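## Task

Lift the yellow can from the turntable and set it upright on the coaster, while every other can stays standing in its spot on the turntable.

## Robot and tools

Robot: two six-joint arms, left_arm and right_arm, each ending in a two-finger gripper whose fingers cannot fold. Measured base positions in the scene frame: left_arm (+0.058, +0.522, 0) m, right_arm (+0.086, -0.460, 0) m, each turned very slightly about z (quat_wxyz w=+1.000, z=+0.021 and +0.018). A camera stand sits on the floor behind the arms. Cameras: cam_head_left and cam_head_right, both 896x504.

Frames. Scene frame: origin at table-top height midway between the nominal bases, +z up, +x out over the table, left_arm on +y (image sides do not follow the arm names). Table and fixed cameras use the scene frame. Each arm's reported hand pose, velocities and targets use that arm's own base frame. Motion offsets run along the current Hand target's own axes. Gripper axes: fingers point along +z, they open and close along y. end_effector_position is the spot between the pads when shut; fingertips extend about 33 mm past it at gaps up to 40 mm, only 9 mm when wide open. Printed poses can be off by a few cm, more at long reach.

Row format (used by every moving tool): 18 numbers, each in [-1, 1], always both arms: left dx, dy, dz, rx, ry, rz, gripper position, force_limit, speed, then the same nine for right. The six pose numbers are an offset, not a pose: they are measured from the arm's Hand target as it stood when the action or move began, along that target's axes; 1.0 equals 0.6 m or 180 degrees; rx, ry, rz form a single rotation vector. Repeating an offset in a new call moves further. Six zeros re-command the current Hand target. Always resend each gripper's intended three numbers; a 0 is a real command.

execute_actions(actions, cameras): actions is a list of actions; each action is a table of at most 15 rows, one per 1/30 s step; a shorter table repeats its final row to fill 15. All rows of one action count from the same start pose. Images return only when actions is [] or cameras names them (["all"], names, [] for none). An empty call also reports the scene number and task.

move(target, speed, blend, stop_force, zero, blocking, cameras): straight-line path of each gripper toward one row, or a list of up to 15 rows, all offsets counted from the same starting Hand targets. speed: top speed in m/s, 0.002 to 2, default 0.25 (turning up to twice that in rad/s); one value or one per target. blend: corner rounding in m per target; 0 means stop at each. stop_force: 10 to 80 N, both arms; ends an arm's path when push against its travel exceeds it. Use it only slowly, not while the gripper rotates, and leave it out when backing away from a contact. zero (default true) re-zeroes the force first. blocking=false returns after 0.5 s while the move continues (not with stop_force). Paths avoid nothing, and a target beyond firm contact can trigger a fault. The result adds a move: line (done, off_target, moving, held, fault) and limits (paced = pose clipped, held = steps withheld). Steer paths around an arm's own base.

wait(seconds 0 to 10), stop() to brake a running move, zoom_image(camera, region [x0,y0,x1,y1] pixels, at most 504 per side) on the latest image, finished_scene(scene 1 or 2) ends the scene for good.

Gripper numbers: position +1 is 140 mm open, about -0.8 pads touch, -1 closes until blocked. force_limit sets grip strength (at slow close: -1 about 14 N, 0 about 40 N, +1 about 58 N); faster closes squeeze harder. speed sets finger speed (-1 about 30 mm/s, 0 about 140, +1 about 250). Both start at +1. After closing, confirm object_status = 2 (0 moving, 1 blocked opening, 2 blocked closing, 3 reached target or pads met). position_measured is in counts: 3 open, ~75 = 100 mm, ~139 = 60 mm, ~200 = 20 mm, ~230 pads together. To tighten, raise force_limit and nudge position between -1 and -0.98.

Results show Hand target (last commanded pose after clipping; next offsets start here), end-effector pose and velocities, joint positions and torques, external torques, flange force, tool commands. Each step the commanded pose is clipped to 70 mm and 16 degrees from the measured pose, so a gripper may rest short; send the gap as a new offset. Results arrive with the last 12 steps still to run, or none.

Avoid: tipping or knocking cans, dropping or releasing a moving can, anything leaving the table, hard hits on fixed objects, arms or grippers pressing each other (a clearance check helps but is not complete). Joint torque limits (N m): waist 299, shoulder 299, elbow 140, wrist joints 39.6; a 144 N outside force also faults. A fault freezes the arm 10 s. Long holding, stretched reach or pushing toward unreachable poses heats motors; MOTOR HOT warns, over-temperature brakes the arm 30 to 60 s. Loose objects may occasionally get nudged.

Each tool is called after ">>>" in YAML: its name, and indented under it one key for each argument.

## Session

>>> execute_actions:
  actions: []

Scene clock: 0.00 s.
left_arm: end_effector_position=(+0.1560, -0.1568, +0.3149) position_measured=3 object_status=3 end_effector_quat_wxyz=(-0.474, +0.621, +0.575, +0.244) | right_arm: end_effector_position=(+0.6800, +0.5652, +0.2149) position_measured=3 object_status=3 end_effector_quat_wxyz=(+0.528, -0.548, -0.480, -0.438)
Joint positions: left_arm=[-1.151 0.065 2.1 0.154 2.092 -1.081] | right_arm=[0.279 0.62 1.807 1.723 1.361 -0.706]
Joint velocities: within noise
Joint torques (N m): no reading
External joint torques (N m): no reading
Flange force (N): no reading
Hand target: left_arm +0.1560, -0.1568, +0.3149; -0.474, +0.621, +0.575, +0.244 | right_arm +0.6800, +0.5652, +0.2149; +0.528, -0.548, -0.480, -0.438
Tool commands: left_gripper/position=+1.0 left_gripper/force_limit=+1.0 left_gripper/speed=+1.0 right_gripper/position=+1.0 right_gripper/force_limit=+1.0 right_gripper/speed=+1.0

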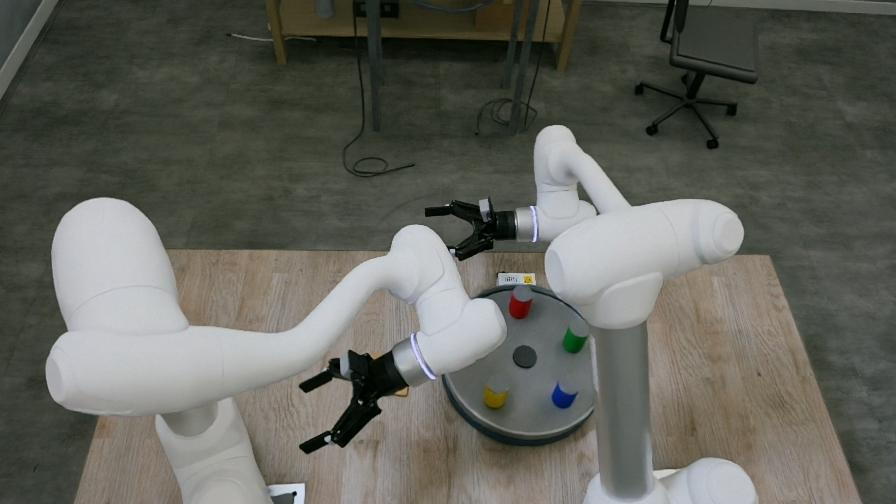

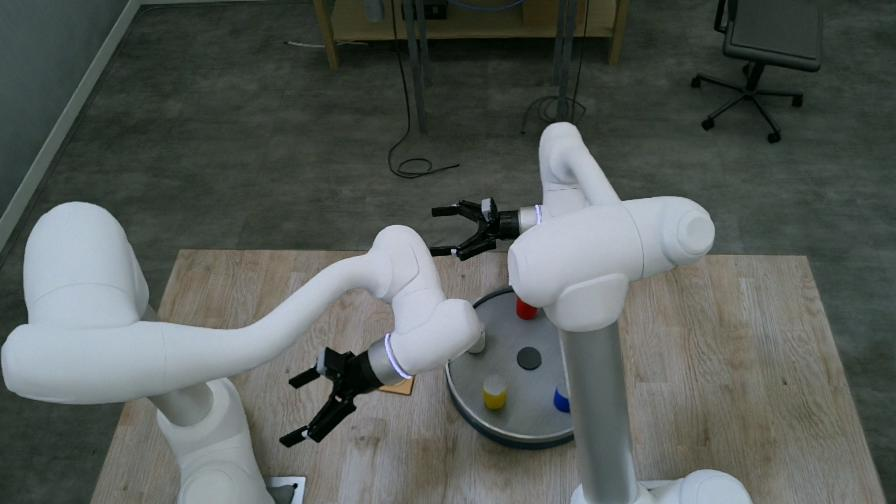

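>>> move:
  target: [-0.324,0.180,-0.705,-0.2044,-0.2987,0.1432,1,1,1,0,0,0,0,0,0,1,1,1]
  speed: 0.4
  cameras: ["all"]

Scene clock: 3.83 s.
left_arm: end_effector_position=(+0.1870, -0.2445, +0.3131) position_measured=3 object_status=3 end_effector_quat_wxyz=(-0.388, +0.695, +0.571, +0.200) | right_arm: end_effector_position=(+0.6800, +0.5652, +0.2149) position_measured=3 object_status=3 end_effector_quat_wxyz=(+0.528, -0.548, -0.480, -0.438)
Joint positions: left_arm=[-1.182 0.089 1.948 0.152 1.997 -0.991] | right_arm=[0.279 0.62 1.807 1.723 1.361 -0.706]
Joint torques (N m): left_arm=[-1.93 -46.56 -35.34 3.55 2.91 -0.2] | right_arm=[-0.71 -95.71 -30.23 1.5 2.22 -0.37]
External joint torques (N m): left_arm=[1.92 2.09 -0.1 0.58 -0.81 0.18] | right_arm=[0.6 3.85 -1.31 -0.21 -0.16 0.36]
Flange force (N): left_arm=[-1.2 6.6 0.0] | right_arm=[-2.5 7.5 3.1]
Hand target: left_arm +0.1870, -0.2444, +0.3131; -0.388, +0.695, +0.571, +0.201 (not the last commanded pose) | right_arm +0.6800, +0.5652, +0.2149; +0.528, -0.548, -0.480, -0.438
Off the commanded pose: left_arm 0.385 m, 56 deg | right_arm 0.000 m, 0 deg.
move: held (left_arm; a check stopped the path); limits=held
pose unreachable (left arm): on one or more control steps of this call, first in action 0 (counted from 0), this arm could not follow its commanded pose, so it was not sent that pose on those steps. It may still have moved: this result reports where it is.
cause: moving toward the commanded pose would bring a part of the arm too close to another arm (a part of this arm just beyond joint 5 (wrist pitch) and a part of the right arm just beyond its joint 2 (shoulder), where that arm would come to rest).

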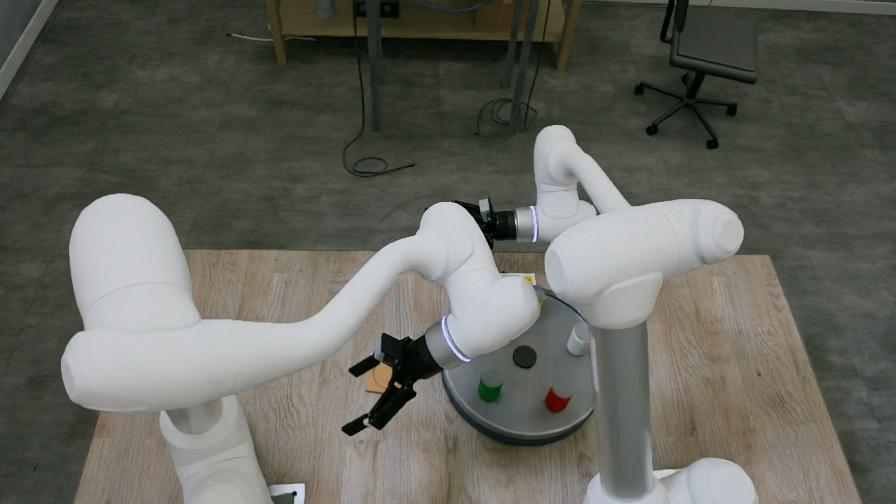

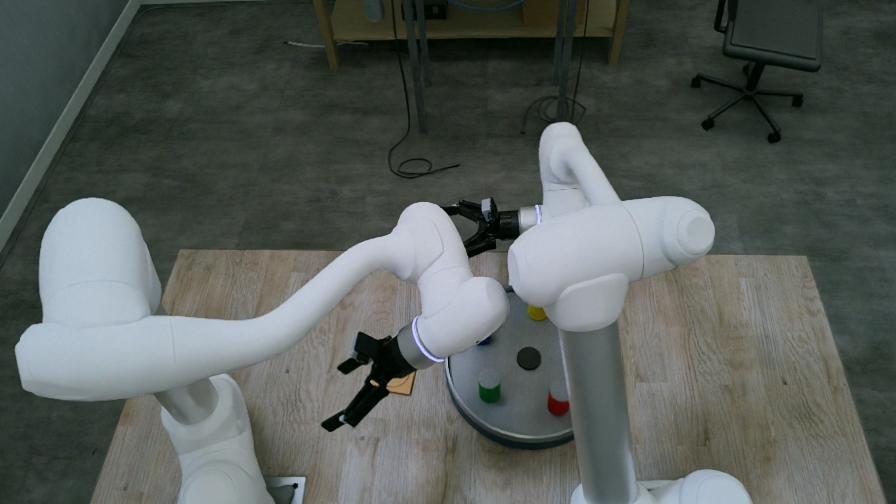

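>>> wait:
  seconds: 0.1
  cameras: ["all"]

>>> wait:
  seconds: 0.3
  cameras: ["cam_head_left"]

>>> wait:
  seconds: 0.6
  cameras: ["cam_head_left"]

Scene clock: 4.63 s.
left_arm: end_effector_position=(+0.1870, -0.2444, +0.3131) position_measured=3 object_status=3 end_effector_quat_wxyz=(-0.388, +0.695, +0.571, +0.201) | right_arm: end_effector_position=(+0.6800, +0.5652, +0.2149) position_measured=3 object_status=3 end_effector_quat_wxyz=(+0.528, -0.548, -0.480, -0.438)
Joint positions: left_arm=[-1.182 0.089 1.948 0.153 1.997 -0.991] | right_arm=[0.279 0.62 1.807 1.723 1.361 -0.706]
Joint torques (N m): left_arm=[-2.76 -46.39 -34.95 3.58 2.76 -0.19] | right_arm=[-1.32 -95.23 -30.1 1.52 2.18 -0.37]
External joint torques (N m): left_arm=[2.75 1.94 -0.44 0.55 -0.66 0.18] | right_arm=[1.3 3.33 -1.43 -0.23 -0.11 0.36]
Flange force (N): left_arm=[-0.2 7.7 -0.6] | right_arm=[-1.9 6.8 3.8]
Hand target: left_arm +0.1870, -0.2444, +0.3131; -0.388, +0.695, +0.571, +0.201 (not the last commanded pose) | right_arm +0.6800, +0.5652, +0.2149; +0.528, -0.548, -0.480, -0.438
Tool commands: left_gripper/position=+1.0 left_gripper/force_limit=+1.0 left_gripper/speed=+1.0 right_gripper/position=+1.0 right_gripper/force_limit=+1.0 right_gripper/speed=+1.0
Off the commanded pose: left_arm 0.385 m, 56 deg | right_arm 0.000 m, 0 deg.
wait: 0.10 s; at rest from the start

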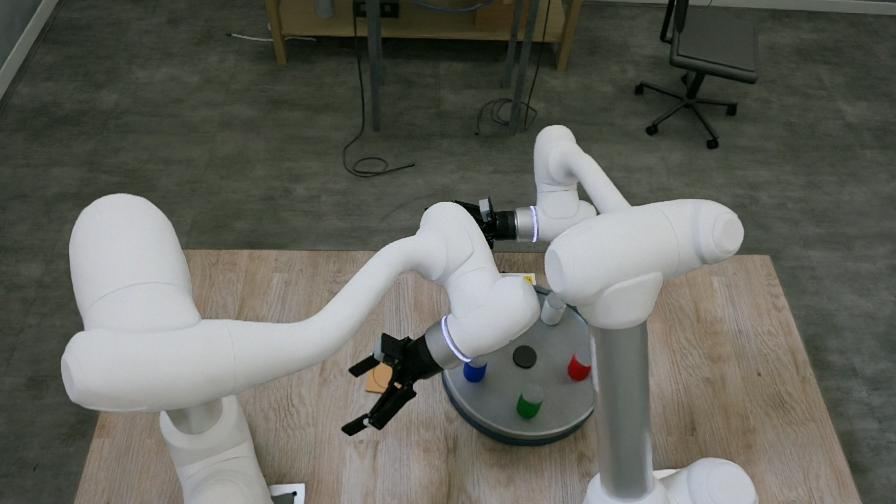

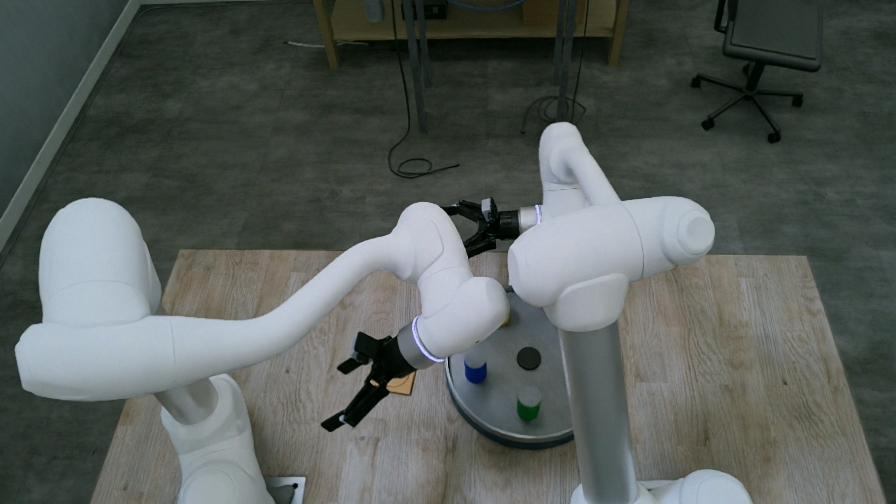

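Scene clock: 4.93 s.
left_arm: end_effector_position=(+0.1870, -0.2444, +0.3131) position_measured=3 object_status=3 end_effector_quat_wxyz=(-0.388, +0.695, +0.571, +0.201) | right_arm: end_effector_position=(+0.6800, +0.5652, +0.2149) position_measured=3 object_status=3 end_effector_quat_wxyz=(+0.528, -0.548, -0.480, -0.438)
Joint positions: left_arm=[-1.182 0.089 1.948 0.153 1.997 -0.991] | right_arm=[0.279 0.62 1.807 1.723 1.361 -0.706]
Joint torques (N m): left_arm=[-2.37 -46.24 -34.96 3.57 2.83 -0.24] | right_arm=[-1.47 -95.87 -30.05 1.49 2.2 -0.31]
External joint torques (N m): left_arm=[2.37 1.65 -0.5 0.57 -0.73 0.23] | right_arm=[1.33 3.76 -1.55 -0.19 -0.14 0.3]
Flange force (N): left_arm=[-0.1 7.0 -0.5] | right_arm=[-2.4 7.5 4.2]
Hand target: left_arm +0.1870, -0.2444, +0.3131; -0.388, +0.695, +0.571, +0.201 (not the last commanded pose) | right_arm +0.6800, +0.5652, +0.2149; +0.528, -0.548, -0.480, -0.438
Tool commands: left_gripper/position=+1.0 left_gripper/force_limit=+1.0 left_gripper/speed=+1.0 right_gripper/position=+1.0 right_gripper/force_limit=+1.0 right_gripper/speed=+1.0
Off the commanded pose: left_arm 0.385 m, 56 deg | right_arm 0.000 m, 0 deg.
wait: 0.30 s; at rest by 0.17 s
Images, in order (width x height): cam_head_left 896x504.

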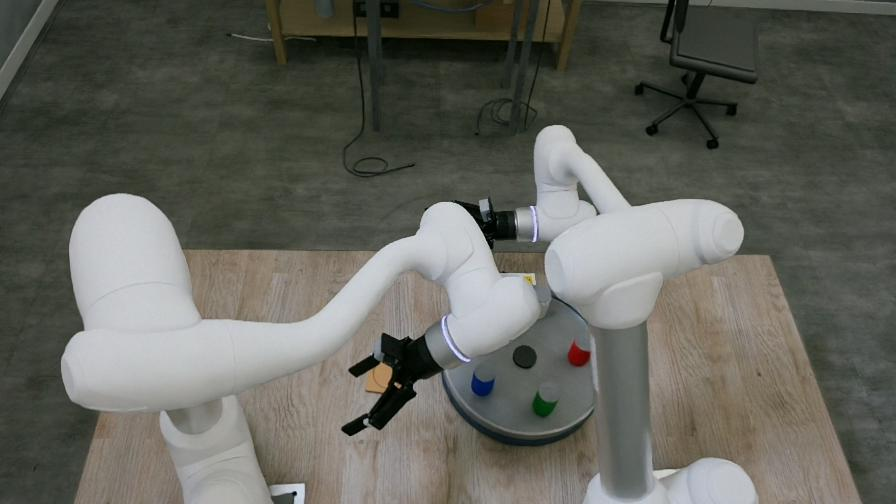

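Scene clock: 5.53 s.
left_arm: end_effector_position=(+0.1870, -0.2444, +0.3131) position_measured=3 object_status=3 end_effector_quat_wxyz=(-0.388, +0.695, +0.571, +0.201) | right_arm: end_effector_position=(+0.6800, +0.5652, +0.2149) position_measured=3 object_status=3 end_effector_quat_wxyz=(+0.528, -0.548, -0.480, -0.438)
Joint positions: left_arm=[-1.182 0.089 1.948 0.153 1.997 -0.991] | right_arm=[0.279 0.62 1.807 1.723 1.361 -0.706]
Joint torques (N m): left_arm=[-2.57 -46.27 -34.99 3.6 2.78 -0.23] | right_arm=[-0.94 -95.8 -30.19 1.48 2.2 -0.24]
External joint torques (N m): left_arm=[2.56 1.83 -0.36 0.52 -0.68 0.22] | right_arm=[1.15 3.52 -1.45 -0.19 -0.13 0.23]
Flange force (N): left_arm=[-0.2 7.3 -0.4] | right_arm=[-2.3 7.0 3.8]
Hand target: left_arm +0.1870, -0.2444, +0.3131; -0.388, +0.695, +0.571, +0.201 (not the last commanded pose) | right_arm +0.6800, +0.5652, +0.2149; +0.528, -0.548, -0.480, -0.438
Tool commands: left_gripper/position=+1.0 left_gripper/force_limit=+1.0 left_gripper/speed=+1.0 right_gripper/position=+1.0 right_gripper/force_limit=+1.0 right_gripper/speed=+1.0
Off the commanded pose: left_arm 0.385 m, 56 deg | right_arm 0.000 m, 0 deg.
wait: 0.60 s; at rest by 0.17 s
Images, in order (width x height): cam_head_left 896x504.

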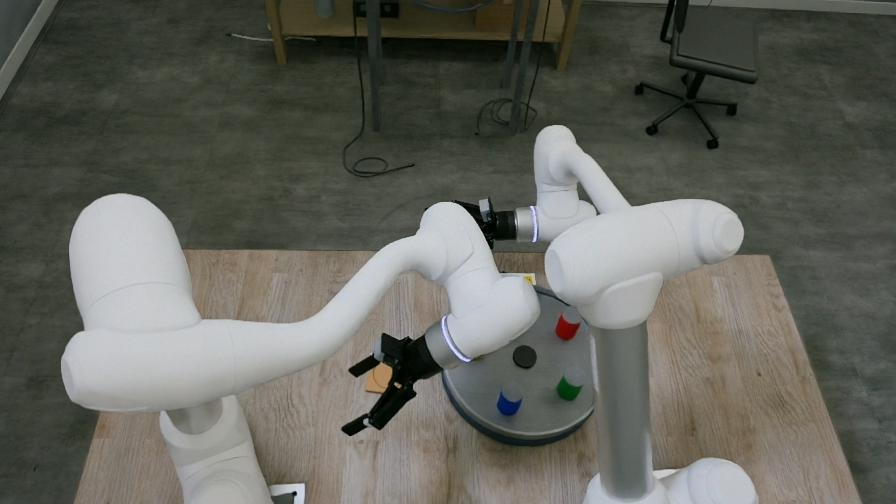

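>>> move:
  target: [-0.169,0.382,-0.354,-0.276,-0.143,0.406,1,1,1,0,0,0,0,0,0,1,1,1]
  speed: 0.5
  cameras: ["all"]

Scene clock: 10.10 s.
left_arm: end_effector_position=(+0.2034, -0.2620, +0.3125) position_measured=3 object_status=3 end_effector_quat_wxyz=(-0.365, +0.736, +0.538, +0.190) | right_arm: end_effector_position=(+0.6800, +0.5652, +0.2149) position_measured=3 object_status=3 end_effector_quat_wxyz=(+0.528, -0.548, -0.480, -0.438)
Joint positions: left_arm=[-1.189 0.09 1.92 0.185 1.961 -0.886] | right_arm=[0.279 0.62 1.807 1.723 1.361 -0.706]
Joint torques (N m): left_arm=[-2.4 -47.06 -35.46 3.76 2.75 0.1] | right_arm=[-1.37 -96.02 -30.21 1.46 2.18 -0.32]
External joint torques (N m): left_arm=[2.4 1.6 -0.66 0.5 -0.76 -0.11] | right_arm=[1.32 3.92 -1.39 -0.16 -0.12 0.31]
Flange force (N): left_arm=[0.1 6.5 -0.5] | right_arm=[-2.6 7.4 4.2]
Hand target: left_arm +0.2034, -0.2620, +0.3125; -0.365, +0.736, +0.538, +0.190 (not the last commanded pose) | right_arm +0.6800, +0.5652, +0.2149; +0.528, -0.548, -0.480, -0.438
Off the commanded pose: left_arm 0.304 m, 85 deg | right_arm 0.000 m, 0 deg.
move: held (left_arm; a check stopped the path); limits=held
pose unreachable (left arm): on one or more control steps of this call, first in action 0 (counted from 0), this arm could not follow its commanded pose, so it was not sent that pose on those steps. It may still have moved: this result reports where it is.
cause: moving toward the commanded pose would bring a part of the arm too close to another arm (a part of this arm just beyond joint 5 (wrist pitch) and a part of the right arm just beyond its joint 2 (shoulder), 20 mm apart when this arm was first held).

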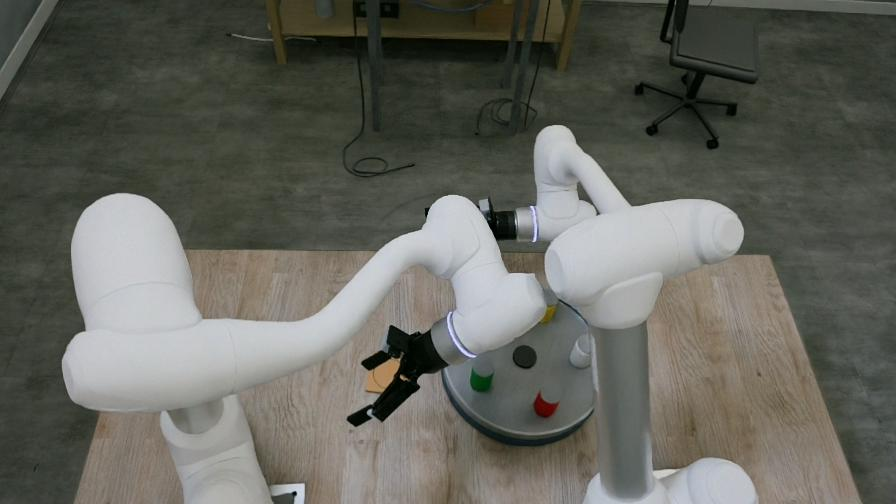

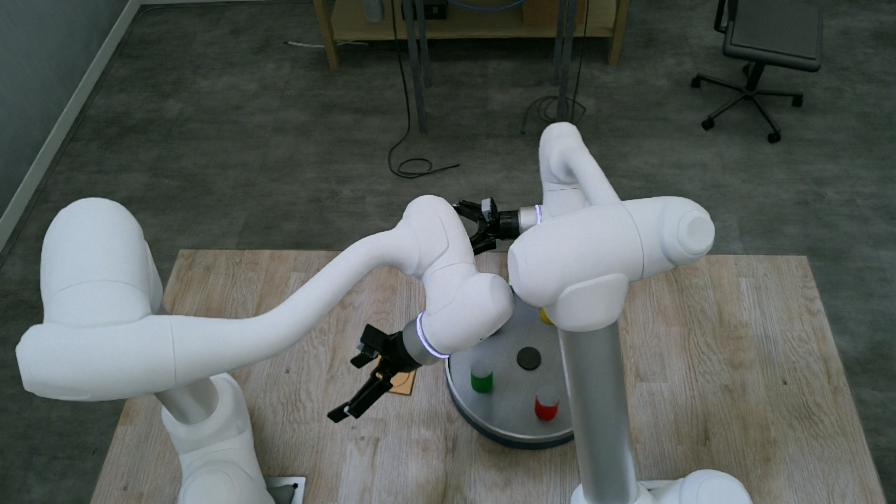

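>>> move:
  target: [0,0,0,0,0,0,1,1,1,0.198,-0.052,-0.765,0,0,0,1,1,1]
  speed: 0.6

>>> move:
  target: [-0.133,0.389,-0.299,-0.255,-0.133,0.376,1,1,1,0,0,0,0,0,0,1,1,1]
  speed: 0.5
  cameras: ["all"]

Scene clock: 13.17 s.
left_arm: end_effector_position=(+0.2034, -0.2620, +0.3125) position_measured=3 object_status=3 end_effector_quat_wxyz=(-0.365, +0.736, +0.538, +0.190) | right_arm: end_effector_position=(+0.6802, +0.1144, +0.3645) position_measured=3 object_status=3 end_effector_quat_wxyz=(+0.528, -0.548, -0.480, -0.438)
Joint positions: left_arm=[-1.189 0.09 1.92 0.185 1.961 -0.886] | right_arm=[-0.353 0.448 1.748 1.292 1.84 -0.515]
Joint torques (N m): left_arm=[-2.45 -46.83 -35.49 3.69 2.69 -0.22] | right_arm=[-1.04 -83.69 -33.75 3.28 1.79 -0.38]
External joint torques (N m): left_arm=[2.46 1.51 -0.56 0.55 -0.7 0.2] | right_arm=[1.48 2.84 -1.89 -0.29 -0.09 0.37]
Flange force (N): left_arm=[0.8 6.9 -0.3] | right_arm=[0.3 8.4 -0.7]
Hand target: left_arm +0.2034, -0.2620, +0.3125; -0.365, +0.736, +0.538, +0.190 | right_arm +0.6802, +0.1143, +0.3645; +0.528, -0.548, -0.480, -0.438
Off the commanded pose: left_arm 0.000 m, 0 deg | right_arm 0.000 m, 0 deg.
move: done; limits=paced

Scene clock: 15.37 s.
left_arm: end_effector_position=(+0.4130, -0.4832, +0.2997) position_measured=3 object_status=3 end_effector_quat_wxyz=(+0.000, +1.000, +0.001, -0.001) | right_arm: end_effector_position=(+0.6802, +0.1143, +0.3645) position_measured=3 object_status=3 end_effector_quat_wxyz=(+0.528, -0.548, -0.480, -0.438)
Joint positions: left_arm=[-0.918 0.149 1.662 -0.001 1.331 0.652] | right_arm=[-0.353 0.448 1.748 1.292 1.84 -0.515]
Joint torques (N m): left_arm=[-1.48 -57.75 -39.99 3.55 0.63 -0.05] | right_arm=[-1.07 -84.31 -34.17 3.25 1.81 -0.38]
External joint torques (N m): left_arm=[1.48 2.04 -0.41 0.63 -0.66 0.05] | right_arm=[1.1 3.55 -1.52 -0.23 -0.12 0.37]
Flange force (N): left_arm=[4.4 1.4 1.4] | right_arm=[-0.6 8.5 -1.1]
Hand target: left_arm +0.4130, -0.4832, +0.2997; +0.000, +1.000, +0.001, -0.001 | right_arm +0.6802, +0.1143, +0.3645; +0.528, -0.548, -0.480, -0.438
Off the commanded pose: left_arm 0.000 m, 0 deg | right_arm 0.000 m, 0 deg.
move: done

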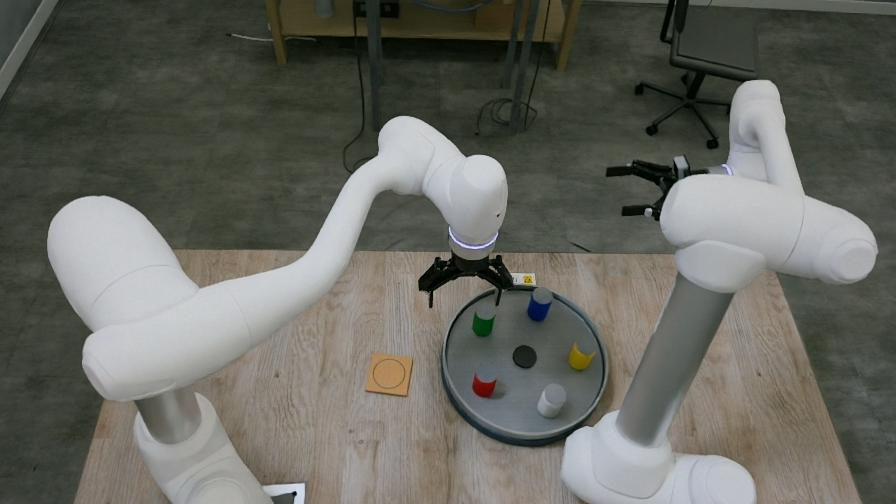

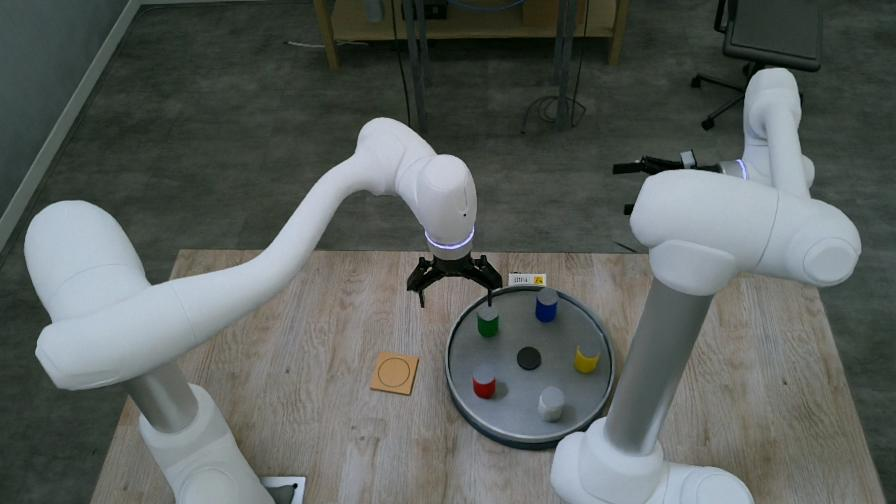

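>>> move:
  target: [0.007,0.035,0.167,0,0,0,0.3,0,0,0,0,0,0,0,0,1,1,1]
  cameras: ["all"]

>>> zoom_image:
  camera: "cam_head_left"
  region: [340, 230, 640, 460]

>>> zoom_image:
  camera: "cam_head_right"
  region: [340, 230, 640, 460]

Scene clock: 18.40 s.
left_arm: end_effector_position=(+0.4170, -0.5042, +0.1996) position_measured=91 object_status=3 end_effector_quat_wxyz=(+0.000, +1.000, +0.001, -0.001) | right_arm: end_effector_position=(+0.6802, +0.1143, +0.3645) position_measured=3 object_status=3 end_effector_quat_wxyz=(+0.528, -0.548, -0.480, -0.438)
Joint positions: left_arm=[-0.932 0.23 1.753 -0.001 1.159 0.638] | right_arm=[-0.353 0.448 1.748 1.292 1.84 -0.515]
Joint torques (N m): left_arm=[-2.58 -62.78 -37.3 3.41 0.68 -0.17] | right_arm=[-1.24 -83.92 -34.07 3.29 1.79 -0.35]
External joint torques (N m): left_arm=[2.62 0.81 -1 0.55 -0.71 0.17] | right_arm=[1.49 3.14 -1.6 -0.28 -0.09 0.34]
Flange force (N): left_arm=[5.2 -0.3 0.7] | right_arm=[-0.3 8.2 -0.6]
Hand target: left_arm +0.4171, -0.5042, +0.1995; +0.000, +1.000, +0.001, -0.001 | right_arm +0.6802, +0.1143, +0.3645; +0.528, -0.548, -0.480, -0.438
Off the commanded pose: left_arm 0.000 m, 0 deg | right_arm 0.000 m, 0 deg.
move: done

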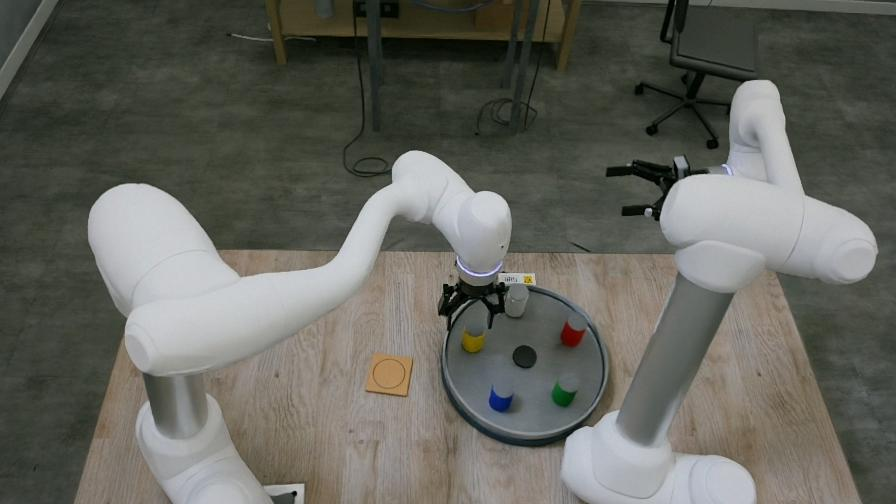

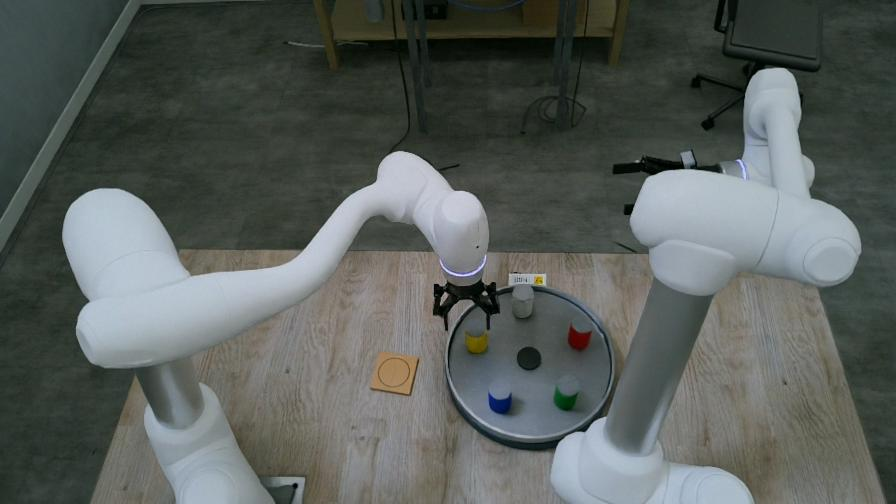

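Scaled by 1.680.

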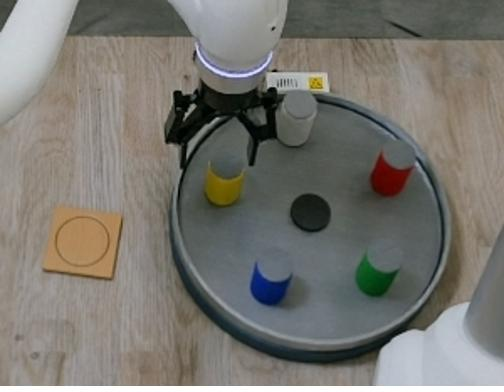

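Scaled by 1.680.

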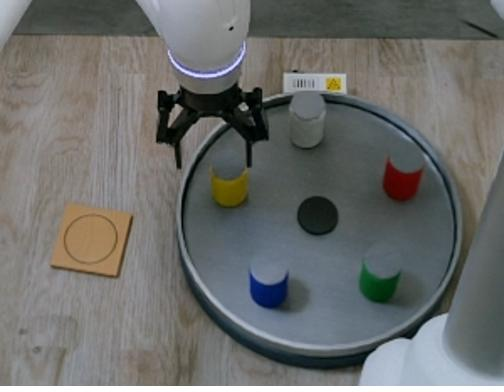

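>>> move:
  target: [0,0.02,0.117,0,0,0,0.3,0,0,0,0,0,0,0,0,1,1,1]
  cameras: ["all"]

>>> zoom_image:
  camera: "cam_head_left"
  region: [420, 280, 620, 450]

>>> zoom_image:
  camera: "cam_head_right"
  region: [420, 280, 620, 450]

>>> wait:
  seconds: 0.5
  cameras: ["all"]

>>> zoom_image:
  camera: "cam_head_left"
  region: [420, 280, 620, 450]

>>> zoom_image:
  camera: "cam_head_right"
  region: [420, 280, 620, 450]

Scene clock: 21.03 s.
left_arm: end_effector_position=(+0.4170, -0.5161, +0.1294) position_measured=91 object_status=3 end_effector_quat_wxyz=(+0.000, +1.000, +0.001, -0.001) | right_arm: end_effector_position=(+0.6802, +0.1143, +0.3645) position_measured=3 object_status=3 end_effector_quat_wxyz=(+0.528, -0.548, -0.480, -0.438)
Joint positions: left_arm=[-0.943 0.297 1.806 -0.001 1.04 0.627] | right_arm=[-0.353 0.448 1.748 1.292 1.84 -0.515]
Joint torques (N m): left_arm=[-2.53 -66.1 -35.59 3.18 0.74 -0.23] | right_arm=[-1.22 -84.07 -34.23 3.29 1.8 -0.36]
External joint torques (N m): left_arm=[2.54 -0.09 -0.51 0.55 -0.79 0.23] | right_arm=[1.04 3.5 -1.43 -0.25 -0.11 0.35]
Flange force (N): left_arm=[3.7 -2.1 0.8] | right_arm=[-0.7 8.2 -1.1]
Hand target: left_arm +0.4170, -0.5162, +0.1293; +0.000, +1.000, +0.001, -0.001 | right_arm +0.6802, +0.1143, +0.3645; +0.528, -0.548, -0.480, -0.438
Off the commanded pose: left_arm 0.000 m, 0 deg | right_arm 0.000 m, 0 deg.
move: done

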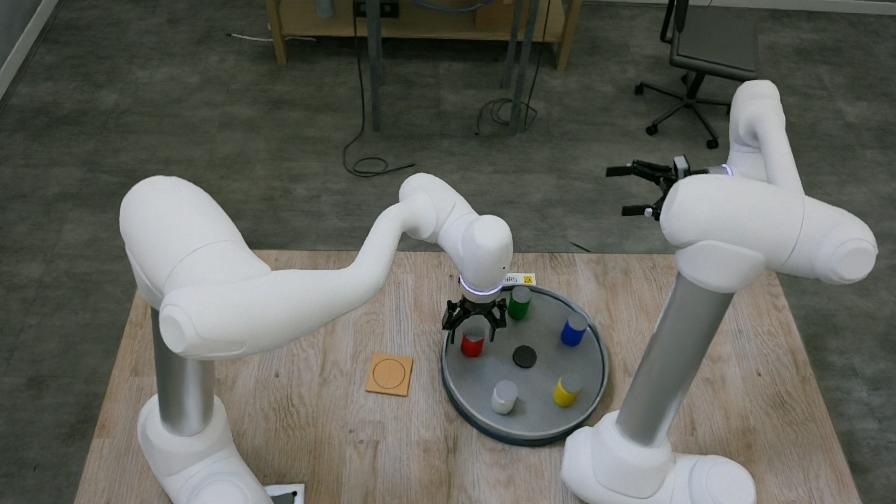

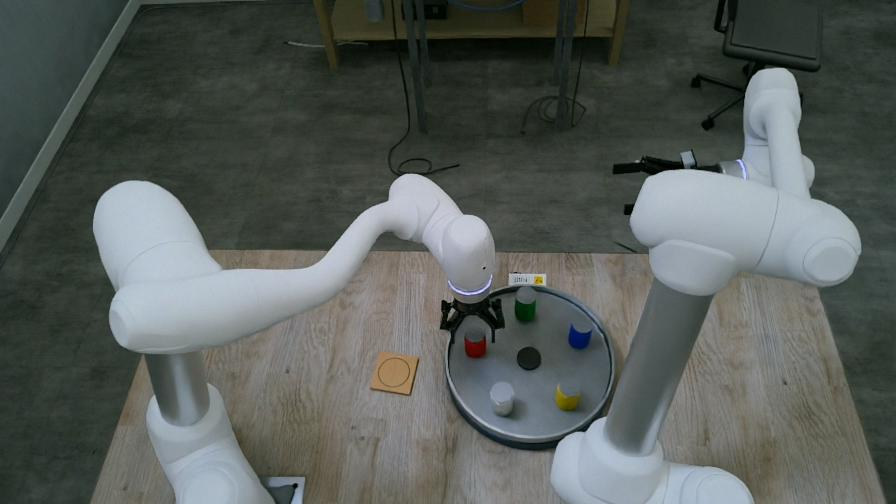

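Scaled by 2.520.

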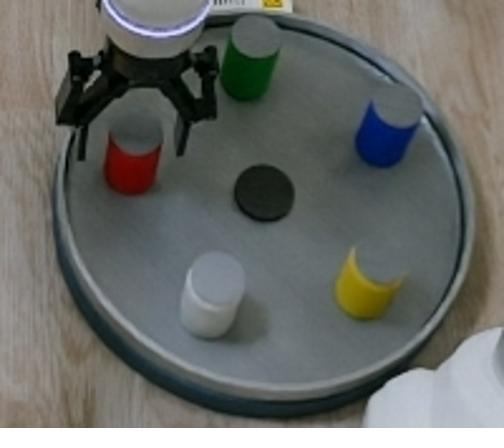

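Scaled by 2.520.

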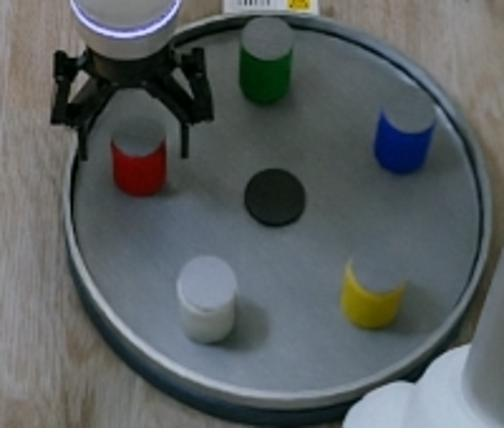

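Scene clock: 21.53 s.
left_arm: end_effector_position=(+0.4170, -0.5162, +0.1293) position_measured=91 object_status=3 end_effector_quat_wxyz=(+0.000, +1.000, +0.001, -0.001) | right_arm: end_effector_position=(+0.6802, +0.1143, +0.3645) position_measured=3 object_status=3 end_effector_quat_wxyz=(+0.528, -0.548, -0.480, -0.438)
Joint positions: left_arm=[-0.943 0.297 1.806 -0.001 1.04 0.627] | right_arm=[-0.353 0.448 1.748 1.292 1.84 -0.515]
Joint torques (N m): left_arm=[-2.56 -66.87 -35.37 3.23 0.65 -0.24] | right_arm=[-1.2 -84.23 -34.18 3.25 1.82 -0.33]
External joint torques (N m): left_arm=[2.56 0.79 -0.62 0.5 -0.68 0.24] | right_arm=[0.94 3.6 -1.49 -0.21 -0.12 0.32]
Flange force (N): left_arm=[4.7 -0.9 1.3] | right_arm=[-0.8 8.4 -1.3]
Hand target: left_arm +0.4170, -0.5162, +0.1293; +0.000, +1.000, +0.001, -0.001 | right_arm +0.6802, +0.1143, +0.3645; +0.528, -0.548, -0.480, -0.438
Tool commands: left_gripper/position=+0.3 left_gripper/force_limit=+0.0 left_gripper/speed=+0.0 right_gripper/position=+1.0 right_gripper/force_limit=+1.0 right_gripper/speed=+1.0
Off the commanded pose: left_arm 0.000 m, 0 deg | right_arm 0.000 m, 0 deg.
wait: 0.50 s; at rest by 0.17 s

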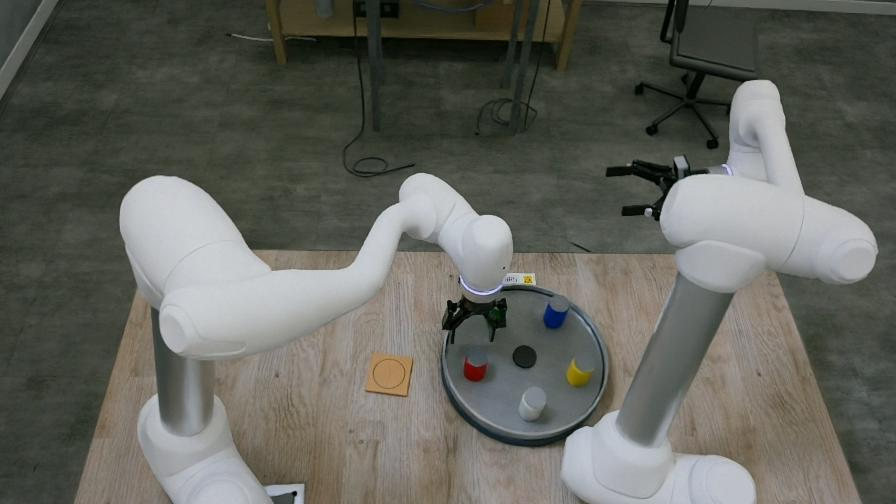

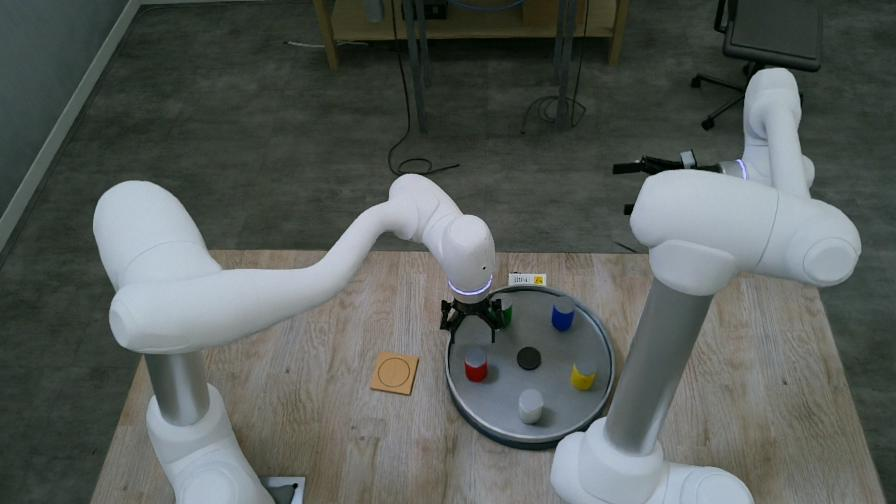

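Scaled by 2.520.

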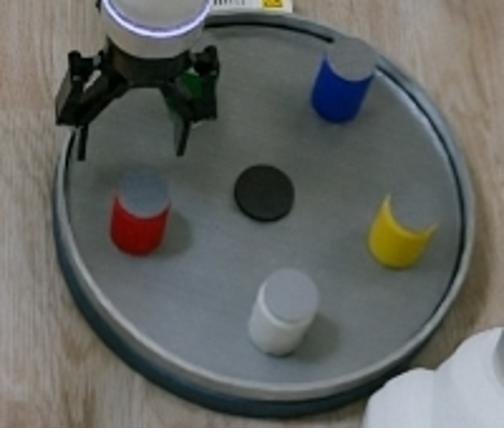

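Scaled by 2.520.

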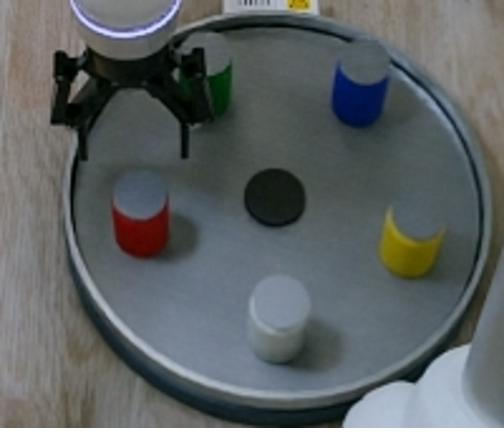

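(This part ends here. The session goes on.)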